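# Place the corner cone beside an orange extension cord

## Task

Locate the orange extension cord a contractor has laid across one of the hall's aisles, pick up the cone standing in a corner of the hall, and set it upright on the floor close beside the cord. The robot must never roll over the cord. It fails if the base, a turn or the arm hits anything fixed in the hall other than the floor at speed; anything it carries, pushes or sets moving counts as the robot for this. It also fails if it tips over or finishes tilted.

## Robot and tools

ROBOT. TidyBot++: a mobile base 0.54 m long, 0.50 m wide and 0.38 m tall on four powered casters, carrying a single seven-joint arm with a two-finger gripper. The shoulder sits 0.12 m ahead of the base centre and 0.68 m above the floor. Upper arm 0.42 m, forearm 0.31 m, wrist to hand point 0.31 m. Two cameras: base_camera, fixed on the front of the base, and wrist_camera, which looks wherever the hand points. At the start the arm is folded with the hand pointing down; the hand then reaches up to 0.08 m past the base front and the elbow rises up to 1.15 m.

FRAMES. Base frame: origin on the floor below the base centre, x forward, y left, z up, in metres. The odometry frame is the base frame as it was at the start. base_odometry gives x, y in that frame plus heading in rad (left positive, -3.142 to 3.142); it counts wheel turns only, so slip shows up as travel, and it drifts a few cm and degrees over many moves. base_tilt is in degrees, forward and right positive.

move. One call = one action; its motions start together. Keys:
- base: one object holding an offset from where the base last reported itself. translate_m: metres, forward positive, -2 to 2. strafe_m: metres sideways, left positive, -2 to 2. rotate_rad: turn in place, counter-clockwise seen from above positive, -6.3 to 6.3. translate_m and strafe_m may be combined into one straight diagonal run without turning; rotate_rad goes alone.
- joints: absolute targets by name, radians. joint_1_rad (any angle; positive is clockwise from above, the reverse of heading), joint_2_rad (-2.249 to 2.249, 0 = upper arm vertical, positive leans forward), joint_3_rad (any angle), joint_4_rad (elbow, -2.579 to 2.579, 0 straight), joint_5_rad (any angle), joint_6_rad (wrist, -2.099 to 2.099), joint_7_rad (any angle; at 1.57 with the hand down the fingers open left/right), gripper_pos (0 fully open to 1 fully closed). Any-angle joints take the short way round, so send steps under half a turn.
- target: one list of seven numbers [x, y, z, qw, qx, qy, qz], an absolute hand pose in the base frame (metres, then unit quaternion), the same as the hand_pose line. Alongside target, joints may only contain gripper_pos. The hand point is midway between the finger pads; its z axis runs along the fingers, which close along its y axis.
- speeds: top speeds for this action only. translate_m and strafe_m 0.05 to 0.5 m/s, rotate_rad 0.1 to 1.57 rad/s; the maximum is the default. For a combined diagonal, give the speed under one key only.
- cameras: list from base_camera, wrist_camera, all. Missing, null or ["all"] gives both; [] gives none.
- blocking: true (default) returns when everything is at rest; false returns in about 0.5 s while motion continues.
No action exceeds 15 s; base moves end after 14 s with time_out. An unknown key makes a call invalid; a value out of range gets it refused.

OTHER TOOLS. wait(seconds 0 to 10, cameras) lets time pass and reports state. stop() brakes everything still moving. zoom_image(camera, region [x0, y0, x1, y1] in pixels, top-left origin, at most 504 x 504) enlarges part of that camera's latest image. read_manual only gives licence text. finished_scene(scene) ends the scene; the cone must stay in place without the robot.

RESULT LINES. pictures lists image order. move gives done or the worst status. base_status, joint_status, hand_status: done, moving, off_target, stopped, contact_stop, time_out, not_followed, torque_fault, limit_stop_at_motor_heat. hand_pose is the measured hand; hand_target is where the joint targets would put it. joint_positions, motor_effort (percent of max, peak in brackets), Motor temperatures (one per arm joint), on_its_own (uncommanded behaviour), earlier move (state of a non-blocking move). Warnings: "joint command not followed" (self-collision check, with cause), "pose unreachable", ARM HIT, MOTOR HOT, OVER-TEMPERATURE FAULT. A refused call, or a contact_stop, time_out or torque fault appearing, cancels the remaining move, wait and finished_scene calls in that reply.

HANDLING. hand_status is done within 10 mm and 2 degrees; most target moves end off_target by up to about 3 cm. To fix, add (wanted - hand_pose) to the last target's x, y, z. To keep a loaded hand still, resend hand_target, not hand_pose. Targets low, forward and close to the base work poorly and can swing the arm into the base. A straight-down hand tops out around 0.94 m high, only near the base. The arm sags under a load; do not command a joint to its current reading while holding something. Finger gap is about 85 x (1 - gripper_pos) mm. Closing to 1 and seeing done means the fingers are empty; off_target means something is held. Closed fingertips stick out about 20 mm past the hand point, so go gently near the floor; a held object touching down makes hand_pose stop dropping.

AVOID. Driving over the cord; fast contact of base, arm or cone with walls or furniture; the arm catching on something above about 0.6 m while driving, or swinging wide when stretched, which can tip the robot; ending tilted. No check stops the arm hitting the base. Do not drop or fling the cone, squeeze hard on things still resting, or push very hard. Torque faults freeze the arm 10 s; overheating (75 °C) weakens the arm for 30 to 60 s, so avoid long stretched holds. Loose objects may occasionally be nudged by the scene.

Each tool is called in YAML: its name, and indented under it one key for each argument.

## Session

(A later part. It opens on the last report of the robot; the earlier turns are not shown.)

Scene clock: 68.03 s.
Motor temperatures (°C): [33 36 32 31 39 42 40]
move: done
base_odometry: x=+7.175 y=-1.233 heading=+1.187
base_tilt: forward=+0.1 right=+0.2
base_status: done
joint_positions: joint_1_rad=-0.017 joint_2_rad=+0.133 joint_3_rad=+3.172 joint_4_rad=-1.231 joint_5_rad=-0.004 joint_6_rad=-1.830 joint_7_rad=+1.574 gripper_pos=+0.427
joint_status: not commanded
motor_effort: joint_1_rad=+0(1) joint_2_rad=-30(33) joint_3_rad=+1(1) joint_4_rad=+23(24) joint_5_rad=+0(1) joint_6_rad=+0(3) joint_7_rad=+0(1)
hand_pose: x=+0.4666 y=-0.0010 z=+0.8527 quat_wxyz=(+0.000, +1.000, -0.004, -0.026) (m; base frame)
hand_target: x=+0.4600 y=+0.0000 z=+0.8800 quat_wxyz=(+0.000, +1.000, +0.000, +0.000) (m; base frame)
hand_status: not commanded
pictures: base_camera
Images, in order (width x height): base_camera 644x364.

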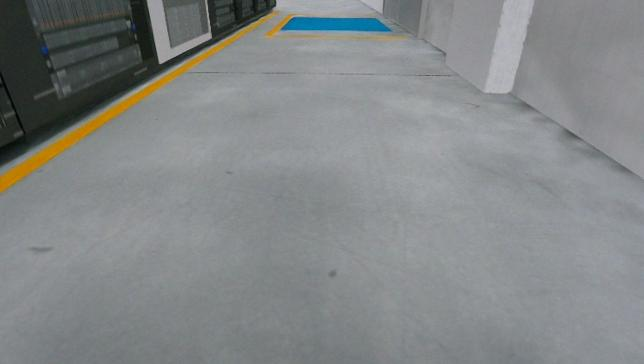

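move:
  base: {"translate_m": 2.0, "strafe_m": 0.05}
  cameras: ["base_camera"]

zoom_image:
  camera: "base_camera"
  region: [160, 0, 480, 120]

Scene clock: 75.20 s.
Motor temperatures (°C): [33 36 32 31 39 42 40]
move: done
base_odometry: x=+7.879 y=+0.640 heading=+1.187
base_tilt: forward=+0.1 right=+0.2
base_status: done
joint_positions: joint_1_rad=-0.017 joint_2_rad=+0.132 joint_3_rad=+3.172 joint_4_rad=-1.230 joint_5_rad=-0.004 joint_6_rad=-1.833 joint_7_rad=+1.574 gripper_pos=+0.427
joint_status: not commanded
motor_effort: joint_1_rad=+0(1) joint_2_rad=-30(33) joint_3_rad=+0(1) joint_4_rad=+23(24) joint_5_rad=+0(1) joint_6_rad=+0(3) joint_7_rad=+0(1)
hand_pose: x=+0.4654 y=-0.0010 z=+0.8531 quat_wxyz=(+0.000, +1.000, -0.004, -0.027) (m; base frame)
hand_target: x=+0.4600 y=+0.0000 z=+0.8800 quat_wxyz=(+0.000, +1.000, +0.000, +0.000) (m; base frame)
hand_status: not commanded
pictures: base_camera
Images, in order (width x height): base_camera 644x364.

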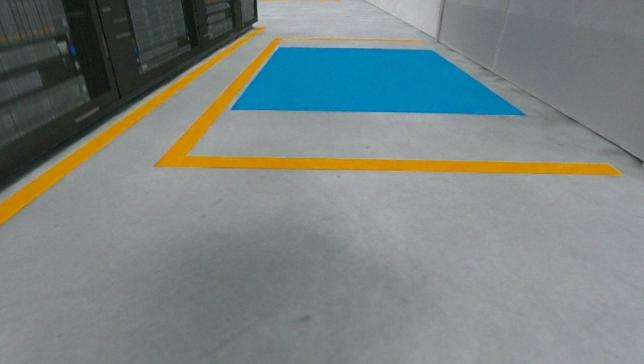

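Scaled by 1.575.

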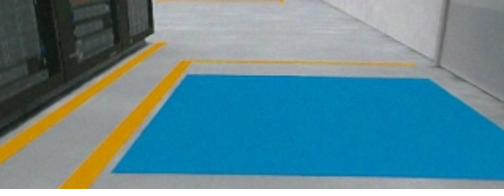

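move:
  base: {"translate_m": 2.0, "strafe_m": 0.03}
  cameras: ["base_camera"]

zoom_image:
  camera: "base_camera"
  region: [160, 0, 480, 120]

Scene clock: 81.10 s.
Motor temperatures (°C): [33 36 32 32 39 42 40]
move: done
base_odometry: x=+8.601 y=+2.505 heading=+1.187
base_tilt: forward=+0.0 right=+0.2
base_status: done
joint_positions: joint_1_rad=-0.017 joint_2_rad=+0.132 joint_3_rad=+3.172 joint_4_rad=-1.229 joint_5_rad=-0.004 joint_6_rad=-1.842 joint_7_rad=+1.574 gripper_pos=+0.427
joint_status: not commanded
motor_effort: joint_1_rad=+0(1) joint_2_rad=-30(33) joint_3_rad=+1(1) joint_4_rad=+22(24) joint_5_rad=-1(1) joint_6_rad=-1(4) joint_7_rad=+0(1)
hand_pose: x=+0.4629 y=-0.0009 z=+0.8536 quat_wxyz=(+0.000, +1.000, -0.004, -0.031) (m; base frame)
hand_target: x=+0.4600 y=+0.0000 z=+0.8800 quat_wxyz=(+0.000, +1.000, +0.000, +0.000) (m; base frame)
hand_status: not commanded
pictures: base_camera
Images, in order (width x height): base_camera 644x364.

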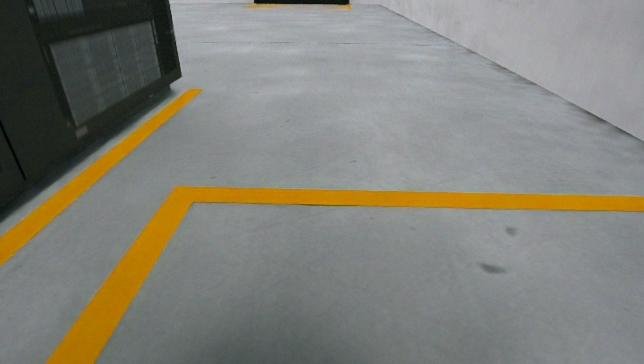

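Scaled by 1.575.

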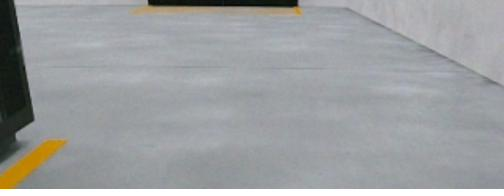

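move:
  base: {"translate_m": 2.0}
  cameras: ["base_camera"]

move:
  base: {"rotate_rad": 1.1}
  speeds: {"rotate_rad": 1.2}
  cameras: ["base_camera"]

zoom_image:
  camera: "base_camera"
  region: [160, 0, 480, 120]

Scene clock: 87.57 s.
Motor temperatures (°C): [33 36 32 32 39 42 40]
move: done
base_odometry: x=+9.352 y=+4.359 heading=+1.186
base_tilt: forward=+0.1 right=+0.2
base_status: done
joint_positions: joint_1_rad=-0.017 joint_2_rad=+0.132 joint_3_rad=+3.172 joint_4_rad=-1.229 joint_5_rad=-0.004 joint_6_rad=-1.842 joint_7_rad=+1.574 gripper_pos=+0.427
joint_status: not commanded
motor_effort: joint_1_rad=+0(1) joint_2_rad=-30(33) joint_3_rad=+0(1) joint_4_rad=+23(24) joint_5_rad=+0(1) joint_6_rad=-1(4) joint_7_rad=+0(1)
hand_pose: x=+0.4629 y=-0.0009 z=+0.8538 quat_wxyz=(+0.000, +1.000, -0.004, -0.031) (m; base frame)
hand_target: x=+0.4600 y=+0.0000 z=+0.8800 quat_wxyz=(+0.000, +1.000, +0.000, +0.000) (m; base frame)
hand_status: not commanded
pictures: base_camera
Images, in order (width x height): base_camera 644x364.

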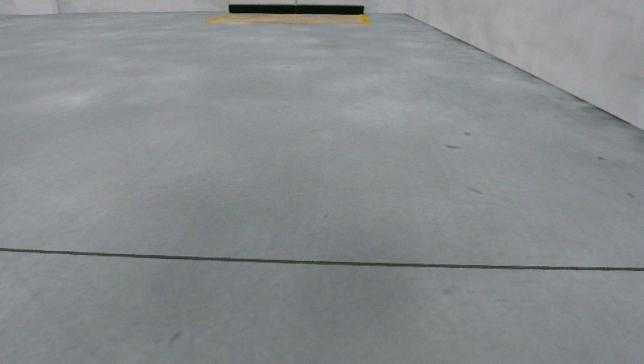

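Scene clock: 89.70 s.
Motor temperatures (°C): [33 36 32 32 39 42 40]
move: done
base_odometry: x=+9.352 y=+4.360 heading=+2.286
base_tilt: forward=+0.0 right=+0.2
base_status: done
joint_positions: joint_1_rad=-0.025 joint_2_rad=+0.132 joint_3_rad=+3.172 joint_4_rad=-1.229 joint_5_rad=-0.005 joint_6_rad=-1.842 joint_7_rad=+1.574 gripper_pos=+0.427
joint_status: not commanded
motor_effort: joint_1_rad=+0(3) joint_2_rad=-30(32) joint_3_rad=+0(3) joint_4_rad=+22(23) joint_5_rad=+0(4) joint_6_rad=-1(3) joint_7_rad=-1(1)
hand_pose: x=+0.4629 y=+0.0019 z=+0.8538 quat_wxyz=(+0.000, +1.000, +0.000, -0.031) (m; base frame)
hand_target: x=+0.4600 y=+0.0000 z=+0.8800 quat_wxyz=(+0.000, +1.000, +0.000, +0.000) (m; base frame)
hand_status: not commanded
pictures: base_camera
Images, in order (width x height): base_camera 644x364.

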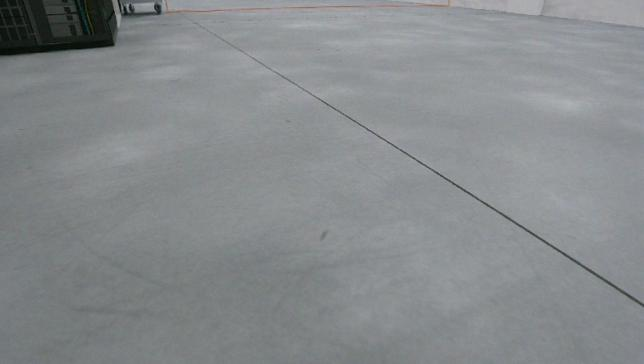

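Scaled by 1.575.

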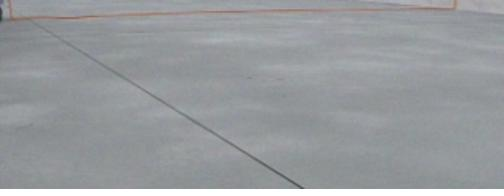

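move:
  base: {"rotate_rad": 0.351}
  speeds: {"rotate_rad": 1.2}
  cameras: []

move:
  base: {"translate_m": 2.0, "strafe_m": -1.5}
  cameras: ["base_camera"]

Scene clock: 92.67 s.
Motor temperatures (°C): [33 36 32 32 39 42 40]
move: done
base_odometry: x=+9.352 y=+4.360 heading=+2.636
base_tilt: forward=+0.1 right=+0.2
base_status: done
joint_positions: joint_1_rad=-0.027 joint_2_rad=+0.132 joint_3_rad=+3.169 joint_4_rad=-1.229 joint_5_rad=-0.010 joint_6_rad=-1.842 joint_7_rad=+1.574 gripper_pos=+0.427
joint_status: not commanded
motor_effort: joint_1_rad=+0(3) joint_2_rad=-30(31) joint_3_rad=+0(3) joint_4_rad=+22(23) joint_5_rad=-1(5) joint_6_rad=-2(2) joint_7_rad=+0(1)
hand_pose: x=+0.4629 y=+0.0050 z=+0.8538 quat_wxyz=(-0.003, +1.000, +0.003, -0.031) (m; base frame)
hand_target: x=+0.4600 y=+0.0000 z=+0.8800 quat_wxyz=(+0.000, +1.000, +0.000, +0.000) (m; base frame)
hand_status: not commanded
pictures: none
No camera images: "cameras" was empty.

Scene clock: 98.07 s.
Motor temperatures (°C): [33 36 32 32 39 42 40]
move: done
base_odometry: x=+8.326 y=+6.639 heading=+2.637
base_tilt: forward=+0.1 right=+0.2
base_status: done
joint_positions: joint_1_rad=-0.024 joint_2_rad=+0.131 joint_3_rad=+3.169 joint_4_rad=-1.228 joint_5_rad=-0.010 joint_6_rad=-1.843 joint_7_rad=+1.574 gripper_pos=+0.427
joint_status: not commanded
motor_effort: joint_1_rad=+0(2) joint_2_rad=-30(33) joint_3_rad=+1(2) joint_4_rad=+22(24) joint_5_rad=+0(3) joint_6_rad=-1(4) joint_7_rad=+0(1)
hand_pose: x=+0.4627 y=+0.0038 z=+0.8542 quat_wxyz=(-0.003, +1.000, +0.001, -0.031) (m; base frame)
hand_target: x=+0.4600 y=+0.0000 z=+0.8800 quat_wxyz=(+0.000, +1.000, +0.000, +0.000) (m; base frame)
hand_status: not commanded
pictures: base_camera
Images, in order (width x height): base_camera 644x364.

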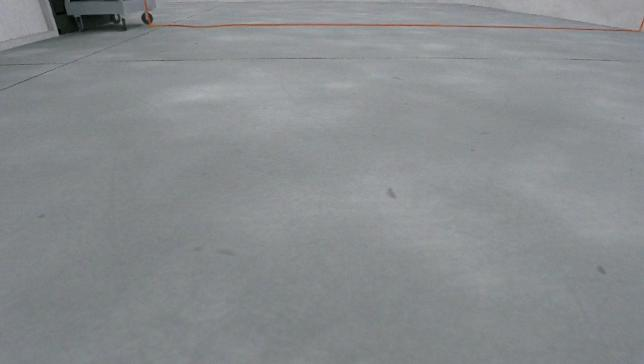

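move:
  base: {"translate_m": 2.0}
  cameras: ["base_camera"]

Scene clock: 103.87 s.
Motor temperatures (°C): [33 37 32 32 39 42 40]
move: done
base_odometry: x=+6.576 y=+7.608 heading=+2.637
base_tilt: forward=+0.1 right=+0.2
base_status: done
joint_positions: joint_1_rad=-0.024 joint_2_rad=+0.132 joint_3_rad=+3.169 joint_4_rad=-1.228 joint_5_rad=-0.010 joint_6_rad=-1.844 joint_7_rad=+1.574 gripper_pos=+0.427
joint_status: not commanded
motor_effort: joint_1_rad=+0(1) joint_2_rad=-30(33) joint_3_rad=+0(1) joint_4_rad=+23(24) joint_5_rad=+0(1) joint_6_rad=-1(4) joint_7_rad=+0(1)
hand_pose: x=+0.4624 y=+0.0038 z=+0.8541 quat_wxyz=(-0.003, +1.000, +0.001, -0.031) (m; base frame)
hand_target: x=+0.4600 y=+0.0000 z=+0.8800 quat_wxyz=(+0.000, +1.000, +0.000, +0.000) (m; base frame)
hand_status: not commanded
pictures: base_camera
Images, in order (width x height): base_camera 644x364.

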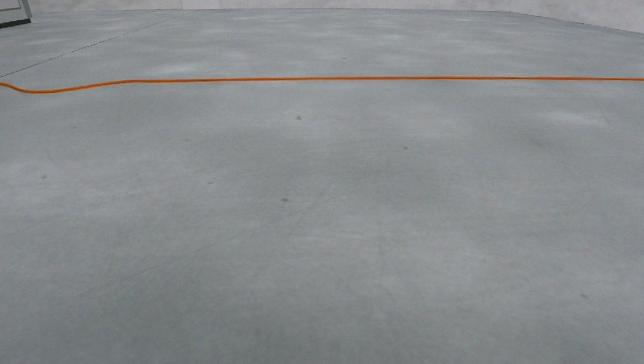

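move:
  base: {"translate_m": 0.75}
  speeds: {"translate_m": 0.4}
  cameras: ["base_camera"]

move:
  target: [0.575, 0, 0.58, 0, 1, 0, 0.02]

Scene clock: 107.73 s.
Motor temperatures (°C): [33 37 32 32 39 42 40]
move: done
base_odometry: x=+5.919 y=+7.971 heading=+2.636
base_tilt: forward=+0.0 right=+0.2
base_status: done
joint_positions: joint_1_rad=-0.024 joint_2_rad=+0.131 joint_3_rad=+3.169 joint_4_rad=-1.228 joint_5_rad=-0.010 joint_6_rad=-1.844 joint_7_rad=+1.574 gripper_pos=+0.427
joint_status: not commanded
motor_effort: joint_1_rad=+0(1) joint_2_rad=-30(32) joint_3_rad=+0(1) joint_4_rad=+23(23) joint_5_rad=+0(1) joint_6_rad=-1(4) joint_7_rad=+0(1)
hand_pose: x=+0.4623 y=+0.0038 z=+0.8542 quat_wxyz=(-0.003, +1.000, +0.001, -0.031) (m; base frame)
hand_target: x=+0.4600 y=+0.0000 z=+0.8800 quat_wxyz=(+0.000, +1.000, +0.000, +0.000) (m; base frame)
hand_status: not commanded
pictures: base_camera
Images, in order (width x height): base_camera 644x364.

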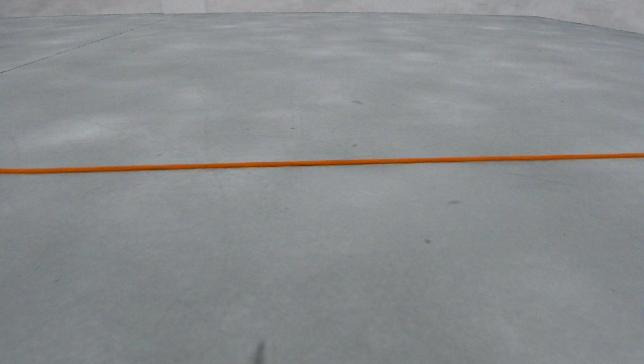

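Scene clock: 109.80 s.
Motor temperatures (°C): [33 37 32 32 39 42 40]
move: off_target
base_odometry: x=+5.920 y=+7.971 heading=+2.636
base_tilt: forward=+0.1 right=+0.1
base_status: not commanded
joint_positions: joint_1_rad=-0.023 joint_2_rad=+0.382 joint_3_rad=+3.169 joint_4_rad=-1.577 joint_5_rad=-0.010 joint_6_rad=-0.876 joint_7_rad=+1.574 gripper_pos=+0.438
joint_status: not commanded
motor_effort: joint_1_rad=+0(1) joint_2_rad=-23(30) joint_3_rad=+0(1) joint_4_rad=-4(23) joint_5_rad=+0(1) joint_6_rad=-15(16) joint_7_rad=+0(1)
hand_pose: x=+0.6611 y=+0.0024 z=+0.6565 quat_wxyz=(+0.001, +0.988, -0.001, +0.153) (m; base frame)
hand_target: x=+0.5750 y=+0.0000 z=+0.5800 quat_wxyz=(+0.000, +1.000, +0.000, +0.020) (m; base frame)
hand_status: off_target (0.115 m and 15.3 deg from the pose sent, 0.296 m and 5.9 deg at the start)
pictures: base_camera, wrist_camera
Images, in order (width x height): base_camera 644x364, wrist_camera 644x476.

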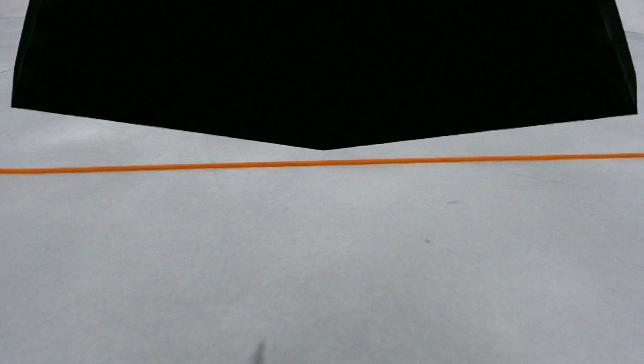

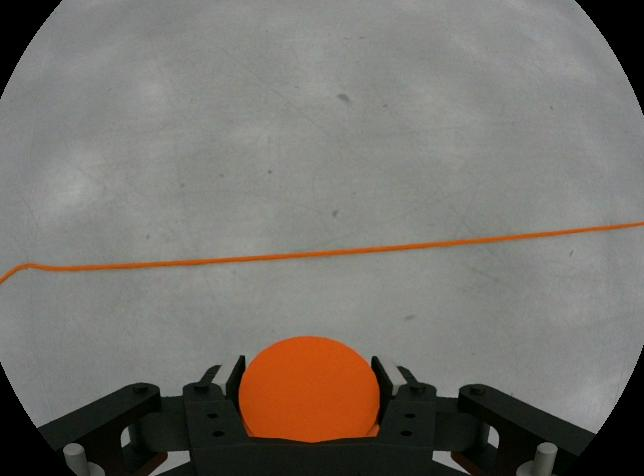

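move:
  target: [0.66, 0, 0.72, 0, 1, 0, 0.02]

Scene clock: 113.90 s.
Motor temperatures (°C): [33 37 32 32 39 42 40]
move: off_target
base_odometry: x=+5.920 y=+7.971 heading=+2.636
base_tilt: forward=+0.1 right=+0.2
base_status: not commanded
joint_positions: joint_1_rad=-0.023 joint_2_rad=+0.590 joint_3_rad=+3.169 joint_4_rad=-1.125 joint_5_rad=-0.010 joint_6_rad=-1.482 joint_7_rad=+1.574 gripper_pos=+0.463
joint_status: not commanded
motor_effort: joint_1_rad=+0(0) joint_2_rad=-51(53) joint_3_rad=+0(1) joint_4_rad=+23(26) joint_5_rad=+0(2) joint_6_rad=-1(15) joint_7_rad=+0(1)
hand_pose: x=+0.6471 y=+0.0047 z=+0.6753 quat_wxyz=(+0.002, +1.000, +0.001, -0.028) (m; base frame)
hand_target: x=+0.6600 y=+0.0000 z=+0.7200 quat_wxyz=(+0.000, +1.000, +0.000, +0.020) (m; base frame)
hand_status: off_target (0.047 m and 5.5 deg from the pose sent, 0.064 m and 15.3 deg at the start)
pictures: base_camera, wrist_camera
Images, in order (width x height): base_camera 644x364, wrist_camera 644x476.

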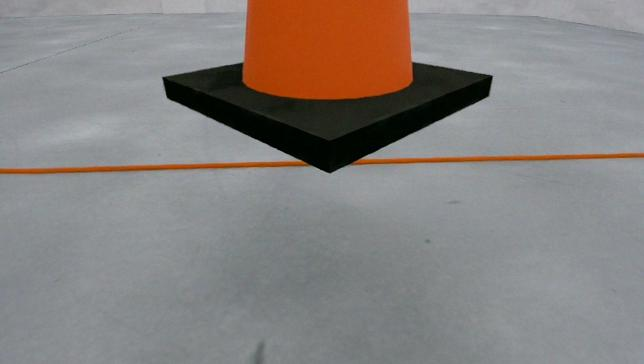

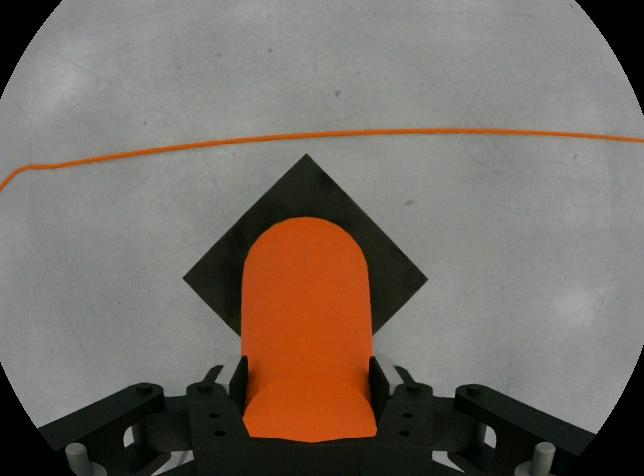

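move:
  target: [0.665, 0, 0.58, 0, 1, 0, 0.04]

move:
  target: [0.675, 0, 0.51, 0, 0.999, 0, 0.05]

Scene clock: 116.47 s.
Motor temperatures (°C): [33 37 32 32 39 42 40]
move: off_target
base_odometry: x=+5.920 y=+7.971 heading=+2.636
base_tilt: forward=+0.1 right=+0.2
base_status: not commanded
joint_positions: joint_1_rad=-0.023 joint_2_rad=+0.660 joint_3_rad=+3.169 joint_4_rad=-1.459 joint_5_rad=-0.010 joint_6_rad=-1.071 joint_7_rad=+1.574 gripper_pos=+0.463
joint_status: not commanded
motor_effort: joint_1_rad=+0(0) joint_2_rad=-51(54) joint_3_rad=+1(1) joint_4_rad=+20(24) joint_5_rad=+1(1) joint_6_rad=+0(1) joint_7_rad=-1(1)
hand_pose: x=+0.6308 y=+0.0026 z=+0.5395 quat_wxyz=(+0.004, +1.000, +0.000, -0.024) (m; base frame)
hand_target: x=+0.6650 y=+0.0000 z=+0.5800 quat_wxyz=(+0.000, +0.999, +0.000, +0.040) (m; base frame)
hand_status: off_target (0.053 m and 7.3 deg from the pose sent, 0.097 m and 7.8 deg at the start)
pictures: base_camera, wrist_camera
Images, in order (width x height): base_camera 644x364, wrist_camera 644x476.

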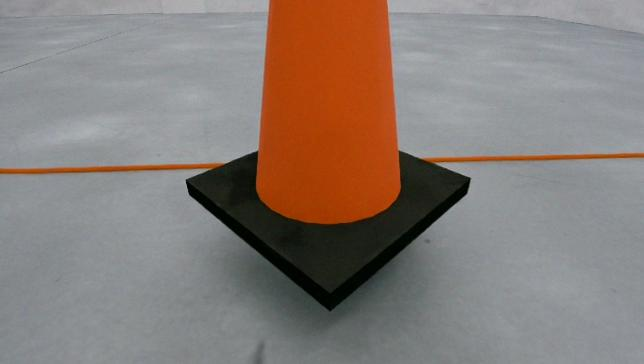

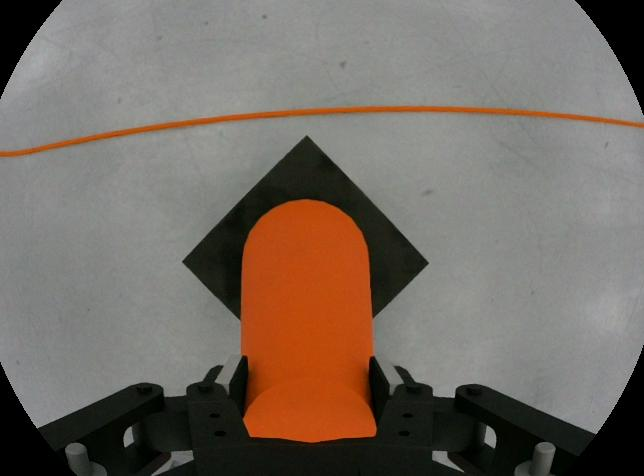

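Scene clock: 118.17 s.
Motor temperatures (°C): [33 37 32 32 39 42 40]
move: off_target
base_odometry: x=+5.920 y=+7.971 heading=+2.636
base_tilt: forward=+0.1 right=+0.2
base_status: not commanded
joint_positions: joint_1_rad=-0.022 joint_2_rad=+0.756 joint_3_rad=+3.169 joint_4_rad=-1.534 joint_5_rad=-0.010 joint_6_rad=-0.870 joint_7_rad=+1.574 gripper_pos=+0.463
joint_status: not commanded
motor_effort: joint_1_rad=+0(0) joint_2_rad=-52(57) joint_3_rad=+0(1) joint_4_rad=+18(20) joint_5_rad=+0(1) joint_6_rad=+1(3) joint_7_rad=+0(1)
hand_pose: x=+0.6387 y=+0.0007 z=+0.4695 quat_wxyz=(+0.006, +1.000, -0.001, -0.009) (m; base frame)
hand_target: x=+0.6750 y=+0.0000 z=+0.5100 quat_wxyz=(+0.000, +0.999, +0.000, +0.050) (m; base frame)
hand_status: off_target (0.054 m and 6.8 deg from the pose sent, 0.053 m and 8.4 deg at the start)
pictures: base_camera, wrist_camera
Images, in order (width x height): base_camera 644x364, wrist_camera 644x476.

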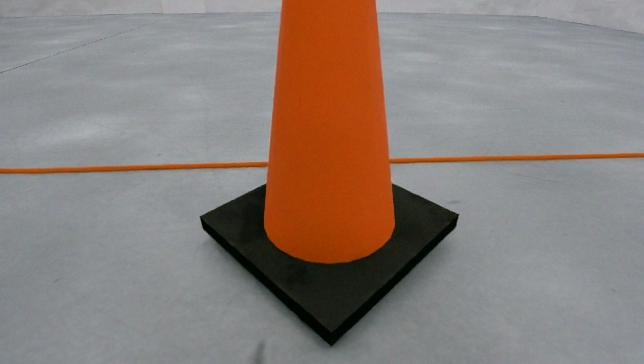

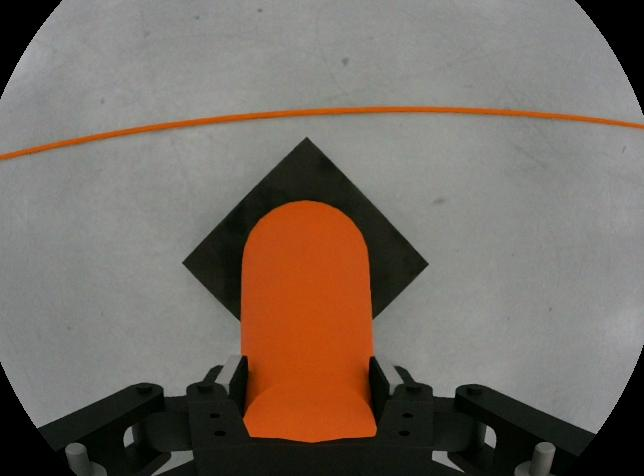

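move:
  target: [0.685, 0, 0.485, 0, 0.998, 0, 0.06]

move:
  target: [0.687, 0, 0.47, 0, 0.998, 0, 0.06]

Scene clock: 119.50 s.
Motor temperatures (°C): [33 37 32 32 39 42 40]
move: off_target
base_odometry: x=+5.920 y=+7.971 heading=+2.636
base_tilt: forward=+0.1 right=+0.2
base_status: not commanded
joint_positions: joint_1_rad=-0.020 joint_2_rad=+0.784 joint_3_rad=+3.169 joint_4_rad=-1.539 joint_5_rad=-0.010 joint_6_rad=-0.815 joint_7_rad=+1.574 gripper_pos=+0.463
joint_status: not commanded
motor_effort: joint_1_rad=+0(1) joint_2_rad=-49(53) joint_3_rad=+1(1) joint_4_rad=+17(18) joint_5_rad=+0(1) joint_6_rad=+2(3) joint_7_rad=+0(1)
hand_pose: x=+0.6472 y=-0.0003 z=+0.4537 quat_wxyz=(+0.006, +1.000, -0.001, +0.002) (m; base frame)
hand_target: x=+0.6850 y=+0.0000 z=+0.4850 quat_wxyz=(+0.000, +0.998, +0.000, +0.060) (m; base frame)
hand_status: off_target (0.049 m and 6.7 deg from the pose sent, 0.049 m and 7.9 deg at the start)
pictures: base_camera, wrist_camera
Images, in order (width x height): base_camera 644x364, wrist_camera 644x476.

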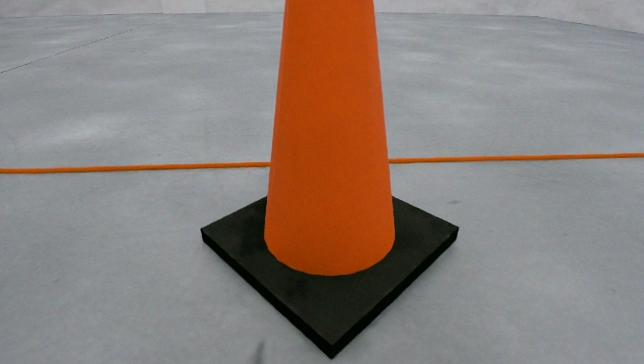

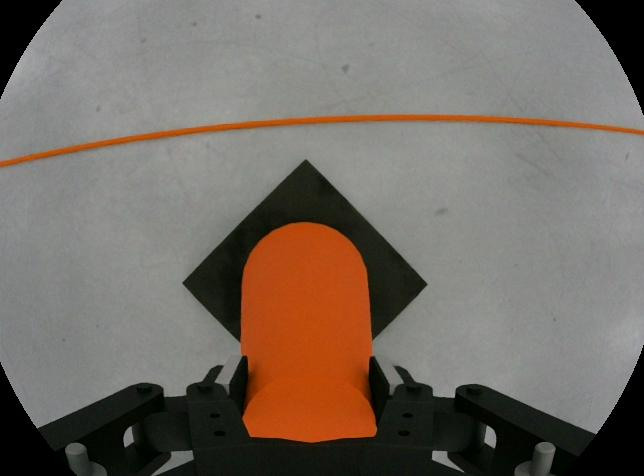

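Scene clock: 120.10 s.
Motor temperatures (°C): [33 37 32 32 39 42 40]
move: off_target
base_odometry: x=+5.920 y=+7.971 heading=+2.636
base_tilt: forward=+0.1 right=+0.2
base_status: not commanded
joint_positions: joint_1_rad=-0.014 joint_2_rad=+0.787 joint_3_rad=+3.169 joint_4_rad=-1.539 joint_5_rad=-0.010 joint_6_rad=-0.798 joint_7_rad=+1.574 gripper_pos=+0.463
joint_status: not commanded
motor_effort: joint_1_rad=-1(1) joint_2_rad=-47(51) joint_3_rad=+0(1) joint_4_rad=+17(18) joint_5_rad=+1(1) joint_6_rad=+4(4) joint_7_rad=-1(2)
hand_pose: x=+0.6518 y=-0.0035 z=+0.4523 quat_wxyz=(+0.006, +1.000, -0.004, +0.009) (m; base frame)
hand_target: x=+0.6870 y=+0.0000 z=+0.4700 quat_wxyz=(+0.000, +0.998, +0.000, +0.060) (m; base frame)
hand_status: off_target (0.040 m and 5.9 deg from the pose sent, 0.043 m and 6.7 deg at the start)
pictures: base_camera, wrist_camera
Images, in order (width x height): base_camera 644x364, wrist_camera 644x476.

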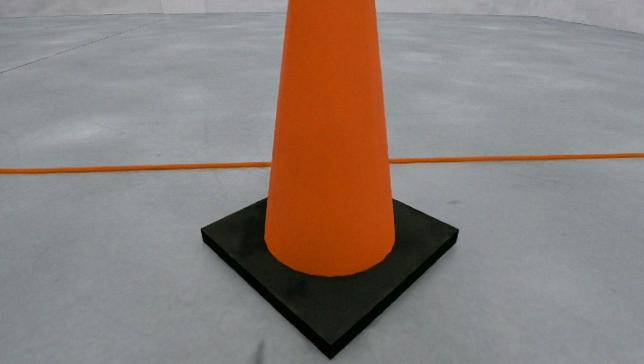

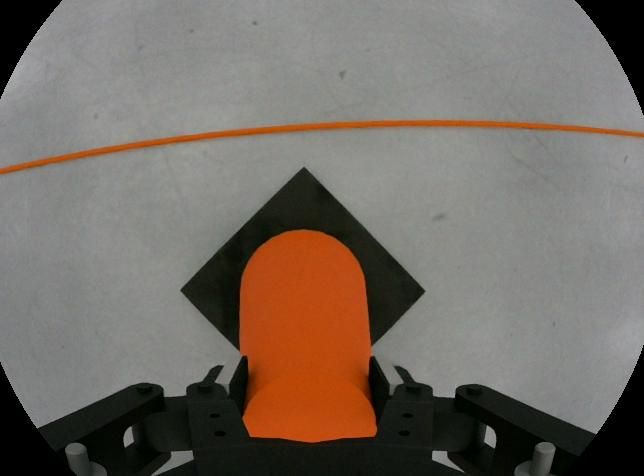

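move:
  target: [0.680, 0, 0.505, 0, 0.999, 0, 0.05]
  cameras: []

move:
  base: {"translate_m": 0.035}
  speeds: {"translate_m": 0.1}
  cameras: ["wrist_camera"]

move:
  target: [0.685, 0, 0.485, 0, 0.998, 0, 0.06]

Scene clock: 121.60 s.
Motor temperatures (°C): [33 37 32 32 39 42 40]
move: off_target
base_odometry: x=+5.920 y=+7.971 heading=+2.636
base_tilt: forward=+0.1 right=+0.2
base_status: not commanded
joint_positions: joint_1_rad=-0.014 joint_2_rad=+0.780 joint_3_rad=+3.169 joint_4_rad=-1.535 joint_5_rad=-0.010 joint_6_rad=-0.831 joint_7_rad=+1.574 gripper_pos=+0.463
joint_status: not commanded
motor_effort: joint_1_rad=+0(1) joint_2_rad=-52(53) joint_3_rad=+1(3) joint_4_rad=+18(18) joint_5_rad=+0(3) joint_6_rad=+1(4) joint_7_rad=+0(1)
hand_pose: x=+0.6453 y=-0.0033 z=+0.4564 quat_wxyz=(+0.006, +1.000, -0.004, -0.002) (m; base frame)
hand_target: x=+0.6800 y=+0.0000 z=+0.5050 quat_wxyz=(+0.000, +0.999, +0.000, +0.050) (m; base frame)
hand_status: off_target (0.060 m and 6.0 deg from the pose sent, 0.060 m and 4.8 deg at the start)
pictures: none
No camera images: "cameras" was empty.

Scene clock: 122.50 s.
Motor temperatures (°C): [33 37 32 32 39 42 40]
move: done
base_odometry: x=+5.889 y=+7.989 heading=+2.636
base_tilt: forward=+0.1 right=+0.2
base_status: done
joint_positions: joint_1_rad=-0.014 joint_2_rad=+0.777 joint_3_rad=+3.169 joint_4_rad=-1.525 joint_5_rad=-0.010 joint_6_rad=-0.831 joint_7_rad=+1.574 gripper_pos=+0.463
joint_status: not commanded
motor_effort: joint_1_rad=+0(2) joint_2_rad=-53(55) joint_3_rad=+0(1) joint_4_rad=+18(20) joint_5_rad=+0(1) joint_6_rad=+1(3) joint_7_rad=+0(1)
hand_pose: x=+0.6511 y=-0.0033 z=+0.4604 quat_wxyz=(+0.006, +1.000, -0.004, +0.005) (m; base frame)
hand_target: x=+0.6800 y=+0.0000 z=+0.5050 quat_wxyz=(+0.000, +0.999, +0.000, +0.050) (m; base frame)
hand_status: not commanded
pictures: wrist_camera
Images, in order (width x height): wrist_camera 644x476.

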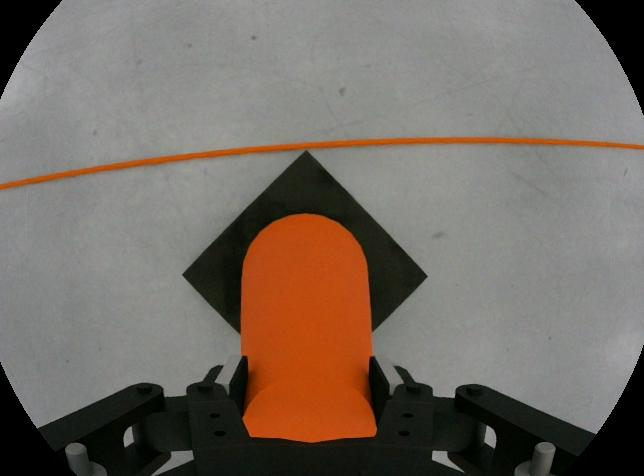

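Scene clock: 123.10 s.
Motor temperatures (°C): [33 37 32 32 39 42 40]
move: off_target
base_odometry: x=+5.889 y=+7.989 heading=+2.636
base_tilt: forward=+0.1 right=+0.2
base_status: not commanded
joint_positions: joint_1_rad=-0.014 joint_2_rad=+0.780 joint_3_rad=+3.169 joint_4_rad=-1.534 joint_5_rad=-0.010 joint_6_rad=-0.790 joint_7_rad=+1.574 gripper_pos=+0.463
joint_status: not commanded
motor_effort: joint_1_rad=+0(0) joint_2_rad=-51(53) joint_3_rad=+1(1) joint_4_rad=+17(18) joint_5_rad=+1(1) joint_6_rad=+2(3) joint_7_rad=+0(1)
hand_pose: x=+0.6587 y=-0.0035 z=+0.4572 quat_wxyz=(+0.006, +1.000, -0.004, +0.019) (m; base frame)
hand_target: x=+0.6850 y=+0.0000 z=+0.4850 quat_wxyz=(+0.000, +0.998, +0.000, +0.060) (m; base frame)
hand_status: off_target (0.038 m and 4.7 deg from the pose sent, 0.042 m and 6.4 deg at the start)
pictures: base_camera, wrist_camera
Images, in order (width x height): base_camera 644x364, wrist_camera 644x476.

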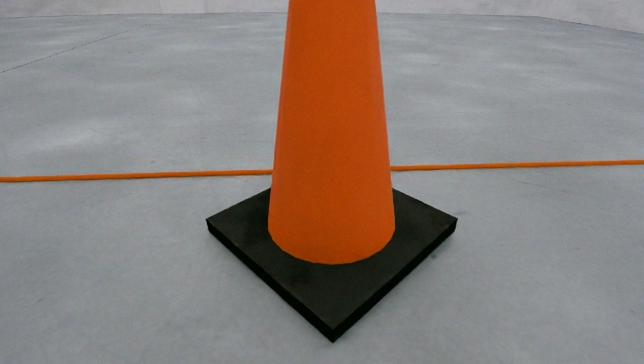

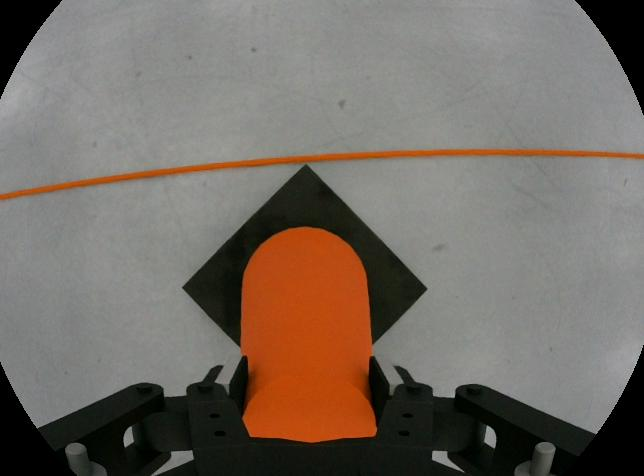

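move:
  target: [0.665, 0, 0.483, 0, 0.9985, 0, 0.055]

Scene clock: 124.30 s.
Motor temperatures (°C): [33 37 32 32 39 42 40]
move: off_target
base_odometry: x=+5.889 y=+7.989 heading=+2.636
base_tilt: forward=+0.1 right=+0.2
base_status: not commanded
joint_positions: joint_1_rad=-0.014 joint_2_rad=+0.748 joint_3_rad=+3.169 joint_4_rad=-1.584 joint_5_rad=-0.010 joint_6_rad=-0.773 joint_7_rad=+1.574 gripper_pos=+0.463
joint_status: not commanded
motor_effort: joint_1_rad=+0(0) joint_2_rad=-46(50) joint_3_rad=+0(1) joint_4_rad=+14(17) joint_5_rad=-1(2) joint_6_rad=+0(3) joint_7_rad=+0(1)
hand_pose: x=+0.6444 y=-0.0035 z=+0.4622 quat_wxyz=(+0.006, +1.000, -0.005, +0.018) (m; base frame)
hand_target: x=+0.6650 y=+0.0000 z=+0.4830 quat_wxyz=(+0.000, +0.998, +0.000, +0.055) (m; base frame)
hand_status: off_target (0.029 m and 4.3 deg from the pose sent, 0.027 m and 4.2 deg at the start)
pictures: base_camera, wrist_camera
Images, in order (width x height): base_camera 644x364, wrist_camera 644x476.

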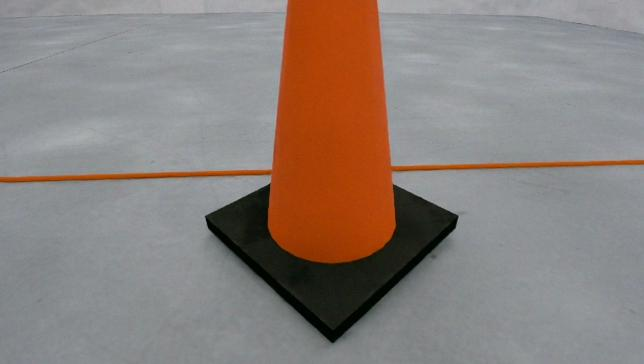

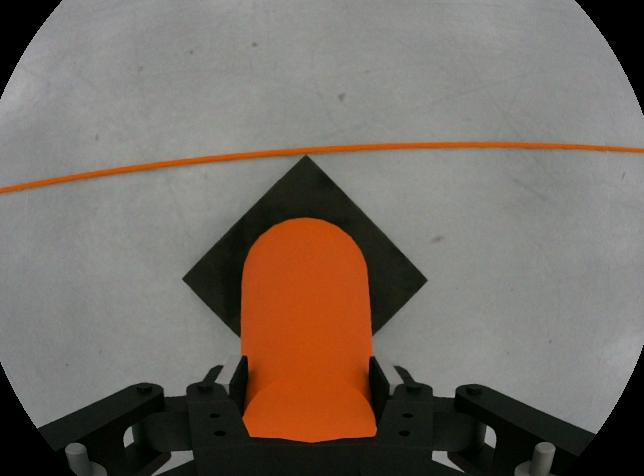

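move:
  base: {"translate_m": -0.025}
  speeds: {"translate_m": 0.1}
  cameras: []

move:
  target: [0.667, 0, 0.468, 0, 0.9985, 0, 0.055]

Scene clock: 125.77 s.
Motor temperatures (°C): [33 38 32 32 39 42 40]
move: done
base_odometry: x=+5.911 y=+7.976 heading=+2.636
base_tilt: forward=+0.0 right=+0.2
base_status: done
joint_positions: joint_1_rad=-0.014 joint_2_rad=+0.735 joint_3_rad=+3.169 joint_4_rad=-1.585 joint_5_rad=-0.010 joint_6_rad=-0.764 joint_7_rad=+1.574 gripper_pos=+0.463
joint_status: not commanded
motor_effort: joint_1_rad=+0(2) joint_2_rad=-45(45) joint_3_rad=+1(1) joint_4_rad=+13(14) joint_5_rad=+1(1) joint_6_rad=+0(2) joint_7_rad=+0(1)
hand_pose: x=+0.6495 y=-0.0036 z=+0.4689 quat_wxyz=(+0.006, +1.000, -0.005, +0.029) (m; base frame)
hand_target: x=+0.6650 y=+0.0000 z=+0.4830 quat_wxyz=(+0.000, +0.998, +0.000, +0.055) (m; base frame)
hand_status: not commanded
pictures: none
No camera images: "cameras" was empty.

Scene clock: 126.37 s.
Motor temperatures (°C): [33 38 32 32 39 42 40]
move: done
base_odometry: x=+5.911 y=+7.976 heading=+2.636
base_tilt: forward=+0.1 right=+0.2
base_status: not commanded
joint_positions: joint_1_rad=-0.014 joint_2_rad=+0.741 joint_3_rad=+3.169 joint_4_rad=-1.585 joint_5_rad=-0.010 joint_6_rad=-0.735 joint_7_rad=+1.574 gripper_pos=+0.463
joint_status: not commanded
motor_effort: joint_1_rad=+0(0) joint_2_rad=-43(45) joint_3_rad=+0(1) joint_4_rad=+12(14) joint_5_rad=-1(1) joint_6_rad=+0(1) joint_7_rad=+0(1)
hand_pose: x=+0.6574 y=-0.0037 z=+0.4662 quat_wxyz=(+0.006, +0.999, -0.005, +0.040) (m; base frame)
hand_target: x=+0.6670 y=+0.0000 z=+0.4680 quat_wxyz=(+0.000, +0.998, +0.000, +0.055) (m; base frame)
hand_status: done (0.010 m and 1.9 deg from the pose sent, 0.018 m and 3.1 deg at the start)
pictures: base_camera, wrist_camera
Images, in order (width x height): base_camera 644x364, wrist_camera 644x476.

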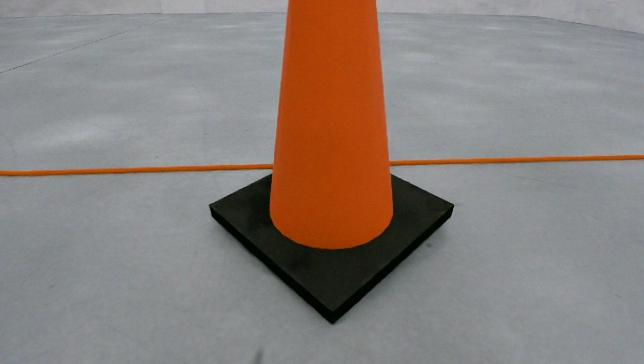

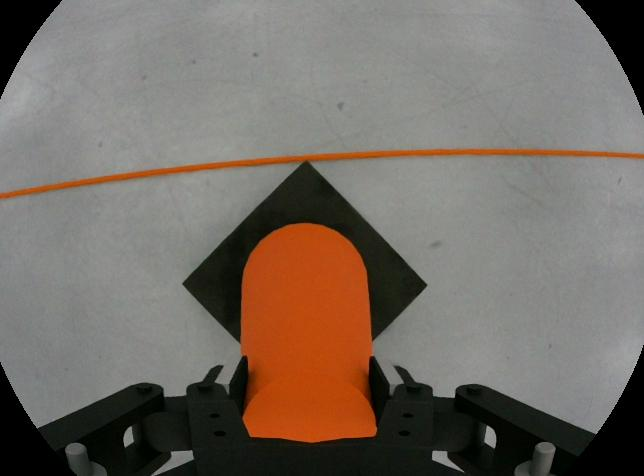

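move:
  target: [0.665, 0, 0.54, 0, 1, 0, 0.04]

Scene clock: 128.37 s.
Motor temperatures (°C): [33 38 32 32 39 42 40]
move: off_target
base_odometry: x=+5.911 y=+7.976 heading=+2.636
base_tilt: forward=+0.1 right=+0.2
base_status: not commanded
joint_positions: joint_1_rad=-0.014 joint_2_rad=+0.710 joint_3_rad=+3.169 joint_4_rad=-1.522 joint_5_rad=-0.010 joint_6_rad=-0.907 joint_7_rad=+1.574 gripper_pos=+0.464
joint_status: not commanded
motor_effort: joint_1_rad=+0(1) joint_2_rad=-52(54) joint_3_rad=+1(1) joint_4_rad=+20(21) joint_5_rad=+0(1) joint_6_rad=+2(4) joint_7_rad=-1(1)
hand_pose: x=+0.6427 y=-0.0029 z=+0.4965 quat_wxyz=(+0.005, +1.000, -0.005, +0.002) (m; base frame)
hand_target: x=+0.6650 y=+0.0000 z=+0.5400 quat_wxyz=(+0.000, +0.999, +0.000, +0.040) (m; base frame)
hand_status: off_target (0.049 m and 4.4 deg from the pose sent, 0.074 m and 0.8 deg at the start)
pictures: base_camera, wrist_camera
Images, in order (width x height): base_camera 644x364, wrist_camera 644x476.

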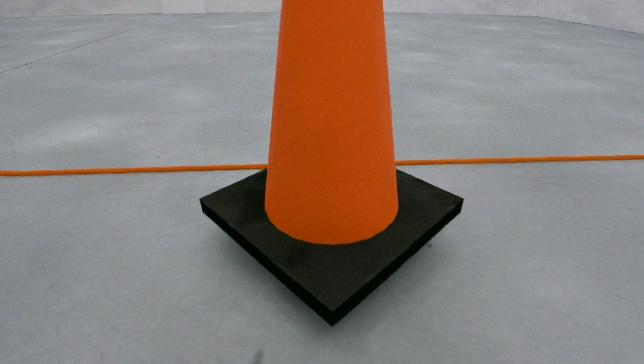

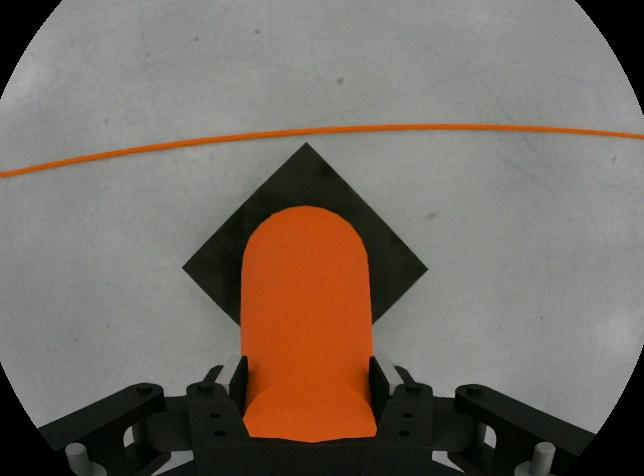

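move:
  target: [0.665, 0, 0.500, 0, 1, 0, 0.038]
  cameras: []

move:
  target: [0.665, 0, 0.487, 0, 1, 0, 0.038]

Scene clock: 129.80 s.
Motor temperatures (°C): [33 38 32 32 39 42 40]
move: off_target
base_odometry: x=+5.911 y=+7.976 heading=+2.636
base_tilt: forward=+0.1 right=+0.2
base_status: not commanded
joint_positions: joint_1_rad=-0.014 joint_2_rad=+0.763 joint_3_rad=+3.169 joint_4_rad=-1.550 joint_5_rad=-0.010 joint_6_rad=-0.868 joint_7_rad=+1.574 gripper_pos=+0.464
joint_status: not commanded
motor_effort: joint_1_rad=+0(0) joint_2_rad=-52(54) joint_3_rad=+1(1) joint_4_rad=+17(19) joint_5_rad=+0(1) joint_6_rad=+1(2) joint_7_rad=+0(1)
hand_pose: x=+0.6292 y=-0.0032 z=+0.4623 quat_wxyz=(+0.005, +1.000, -0.005, -0.020) (m; base frame)
hand_target: x=+0.6650 y=+0.0000 z=+0.5000 quat_wxyz=(+0.000, +0.999, +0.000, +0.038) (m; base frame)
hand_status: off_target (0.052 m and 6.7 deg from the pose sent, 0.023 m and 4.2 deg at the start)
pictures: none
No camera images: "cameras" was empty.

Scene clock: 130.40 s.
Motor temperatures (°C): [33 38 32 32 39 42 40]
move: off_target
base_odometry: x=+5.911 y=+7.976 heading=+2.636
base_tilt: forward=+0.1 right=+0.2
base_status: not commanded
joint_positions: joint_1_rad=-0.014 joint_2_rad=+0.770 joint_3_rad=+3.169 joint_4_rad=-1.558 joint_5_rad=-0.010 joint_6_rad=-0.837 joint_7_rad=+1.574 gripper_pos=+0.464
joint_status: not commanded
motor_effort: joint_1_rad=+0(0) joint_2_rad=-52(52) joint_3_rad=+1(1) joint_4_rad=+17(18) joint_5_rad=+0(1) joint_6_rad=+1(2) joint_7_rad=+0(1)
hand_pose: x=+0.6335 y=-0.0034 z=+0.4566 quat_wxyz=(+0.006, +1.000, -0.005, -0.012) (m; base frame)
hand_target: x=+0.6650 y=+0.0000 z=+0.4870 quat_wxyz=(+0.000, +0.999, +0.000, +0.038) (m; base frame)
hand_status: off_target (0.044 m and 5.7 deg from the pose sent, 0.044 m and 6.7 deg at the start)
pictures: base_camera, wrist_camera
Images, in order (width x height): base_camera 644x364, wrist_camera 644x476.

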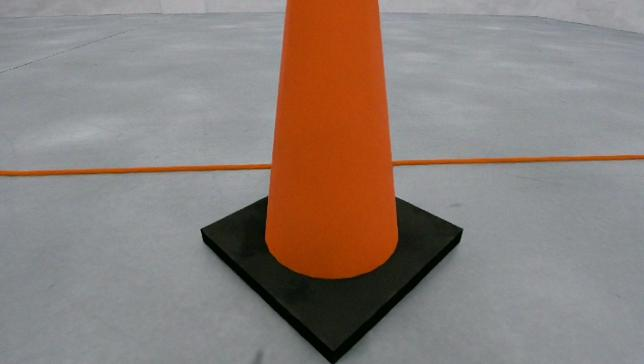

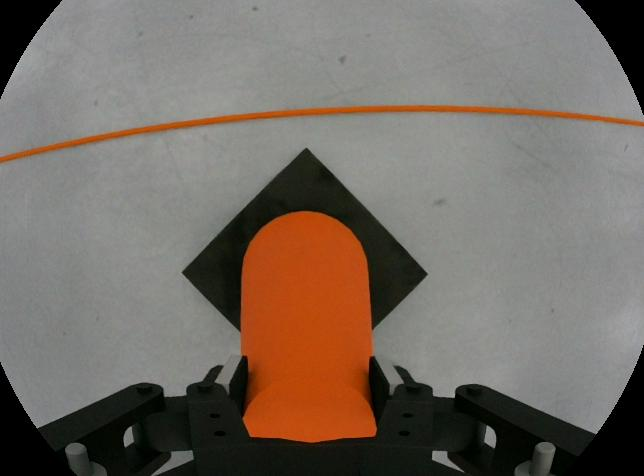

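move:
  target: [0.682, 0, 0.481, 0, 1, 0, 0.045]

Scene clock: 131.43 s.
Motor temperatures (°C): [33 38 32 32 39 42 40]
move: off_target
base_odometry: x=+5.911 y=+7.976 heading=+2.636
base_tilt: forward=+0.1 right=+0.2
base_status: not commanded
joint_positions: joint_1_rad=-0.013 joint_2_rad=+0.791 joint_3_rad=+3.169 joint_4_rad=-1.524 joint_5_rad=-0.010 joint_6_rad=-0.837 joint_7_rad=+1.574 gripper_pos=+0.464
joint_status: not commanded
motor_effort: joint_1_rad=-1(2) joint_2_rad=-50(52) joint_3_rad=+0(2) joint_4_rad=+17(18) joint_5_rad=+0(2) joint_6_rad=+2(3) joint_7_rad=-1(1)
hand_pose: x=+0.6464 y=-0.0038 z=+0.4532 quat_wxyz=(+0.006, +1.000, -0.005, -0.005) (m; base frame)
hand_target: x=+0.6820 y=+0.0000 z=+0.4810 quat_wxyz=(+0.000, +0.999, +0.000, +0.045) (m; base frame)
hand_status: off_target (0.045 m and 5.8 deg from the pose sent, 0.054 m and 6.5 deg at the start)
pictures: base_camera, wrist_camera
Images, in order (width x height): base_camera 644x364, wrist_camera 644x476.

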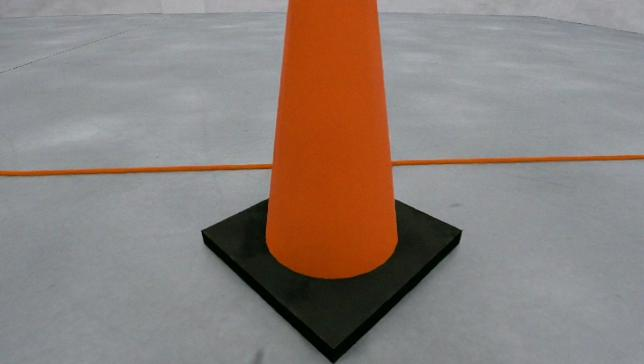

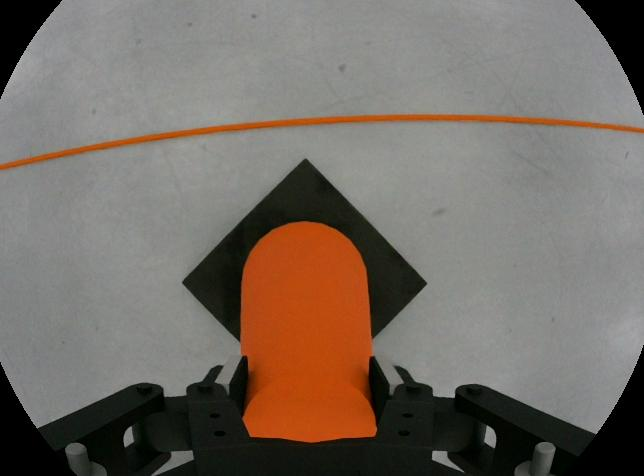

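move:
  base: {"translate_m": 0.02}
  speeds: {"translate_m": 0.1}
  cameras: ["base_camera"]

move:
  joints: {"gripper_pos": 0}

Scene clock: 133.07 s.
Motor temperatures (°C): [33 38 32 32 39 42 40]
move: done
base_odometry: x=+5.893 y=+7.986 heading=+2.636
base_tilt: forward=+0.1 right=+0.2
base_status: done
joint_positions: joint_1_rad=-0.012 joint_2_rad=+0.793 joint_3_rad=+3.169 joint_4_rad=-1.522 joint_5_rad=-0.010 joint_6_rad=-0.833 joint_7_rad=+1.574 gripper_pos=+0.464
joint_status: not commanded
motor_effort: joint_1_rad=-1(3) joint_2_rad=-49(54) joint_3_rad=+1(3) joint_4_rad=+17(19) joint_5_rad=+1(5) joint_6_rad=+2(8) joint_7_rad=+0(4)
hand_pose: x=+0.6483 y=-0.0044 z=+0.4528 quat_wxyz=(+0.006, +1.000, -0.005, -0.003) (m; base frame)
hand_target: x=+0.6820 y=+0.0000 z=+0.4810 quat_wxyz=(+0.000, +0.999, +0.000, +0.045) (m; base frame)
hand_status: not commanded
pictures: base_camera
Images, in order (width x height): base_camera 644x364.

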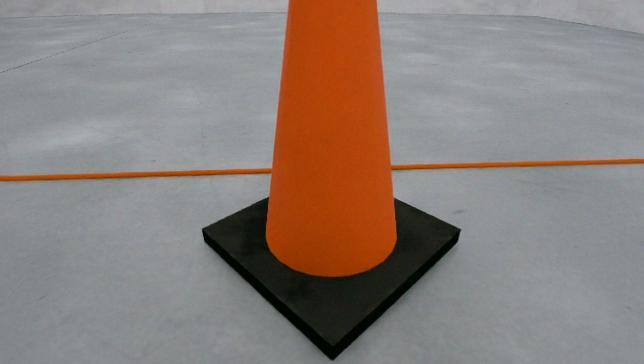

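Scene clock: 134.47 s.
Motor temperatures (°C): [33 38 32 32 39 42 40]
move: done
base_odometry: x=+5.893 y=+7.986 heading=+2.636
base_tilt: forward=+0.1 right=+0.2
base_status: not commanded
joint_positions: joint_1_rad=-0.010 joint_2_rad=+0.745 joint_3_rad=+3.169 joint_4_rad=-1.496 joint_5_rad=-0.010 joint_6_rad=-0.832 joint_7_rad=+1.574 gripper_pos=+0.000
joint_status: all done
motor_effort: joint_1_rad=+0(3) joint_2_rad=-40(52) joint_3_rad=+0(3) joint_4_rad=+13(17) joint_5_rad=-1(2) joint_6_rad=+2(3) joint_7_rad=+0(1)
hand_pose: x=+0.6720 y=-0.0057 z=+0.4848 quat_wxyz=(+0.006, +0.999, -0.006, +0.034) (m; base frame)
hand_target: x=+0.6820 y=+0.0000 z=+0.4810 quat_wxyz=(+0.000, +0.999, +0.000, +0.045) (m; base frame)
hand_status: not commanded
pictures: base_camera, wrist_camera
Images, in order (width x height): base_camera 644x364, wrist_camera 644x476.

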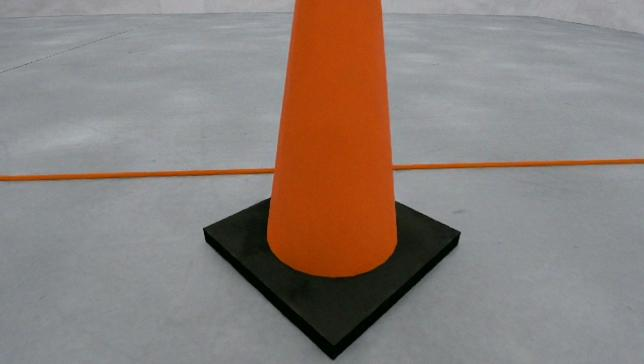

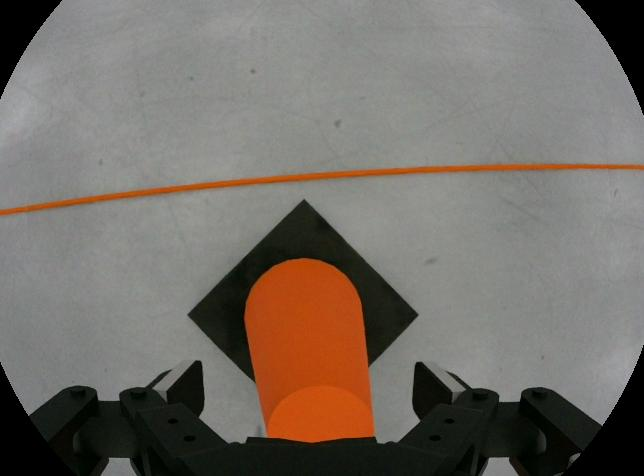

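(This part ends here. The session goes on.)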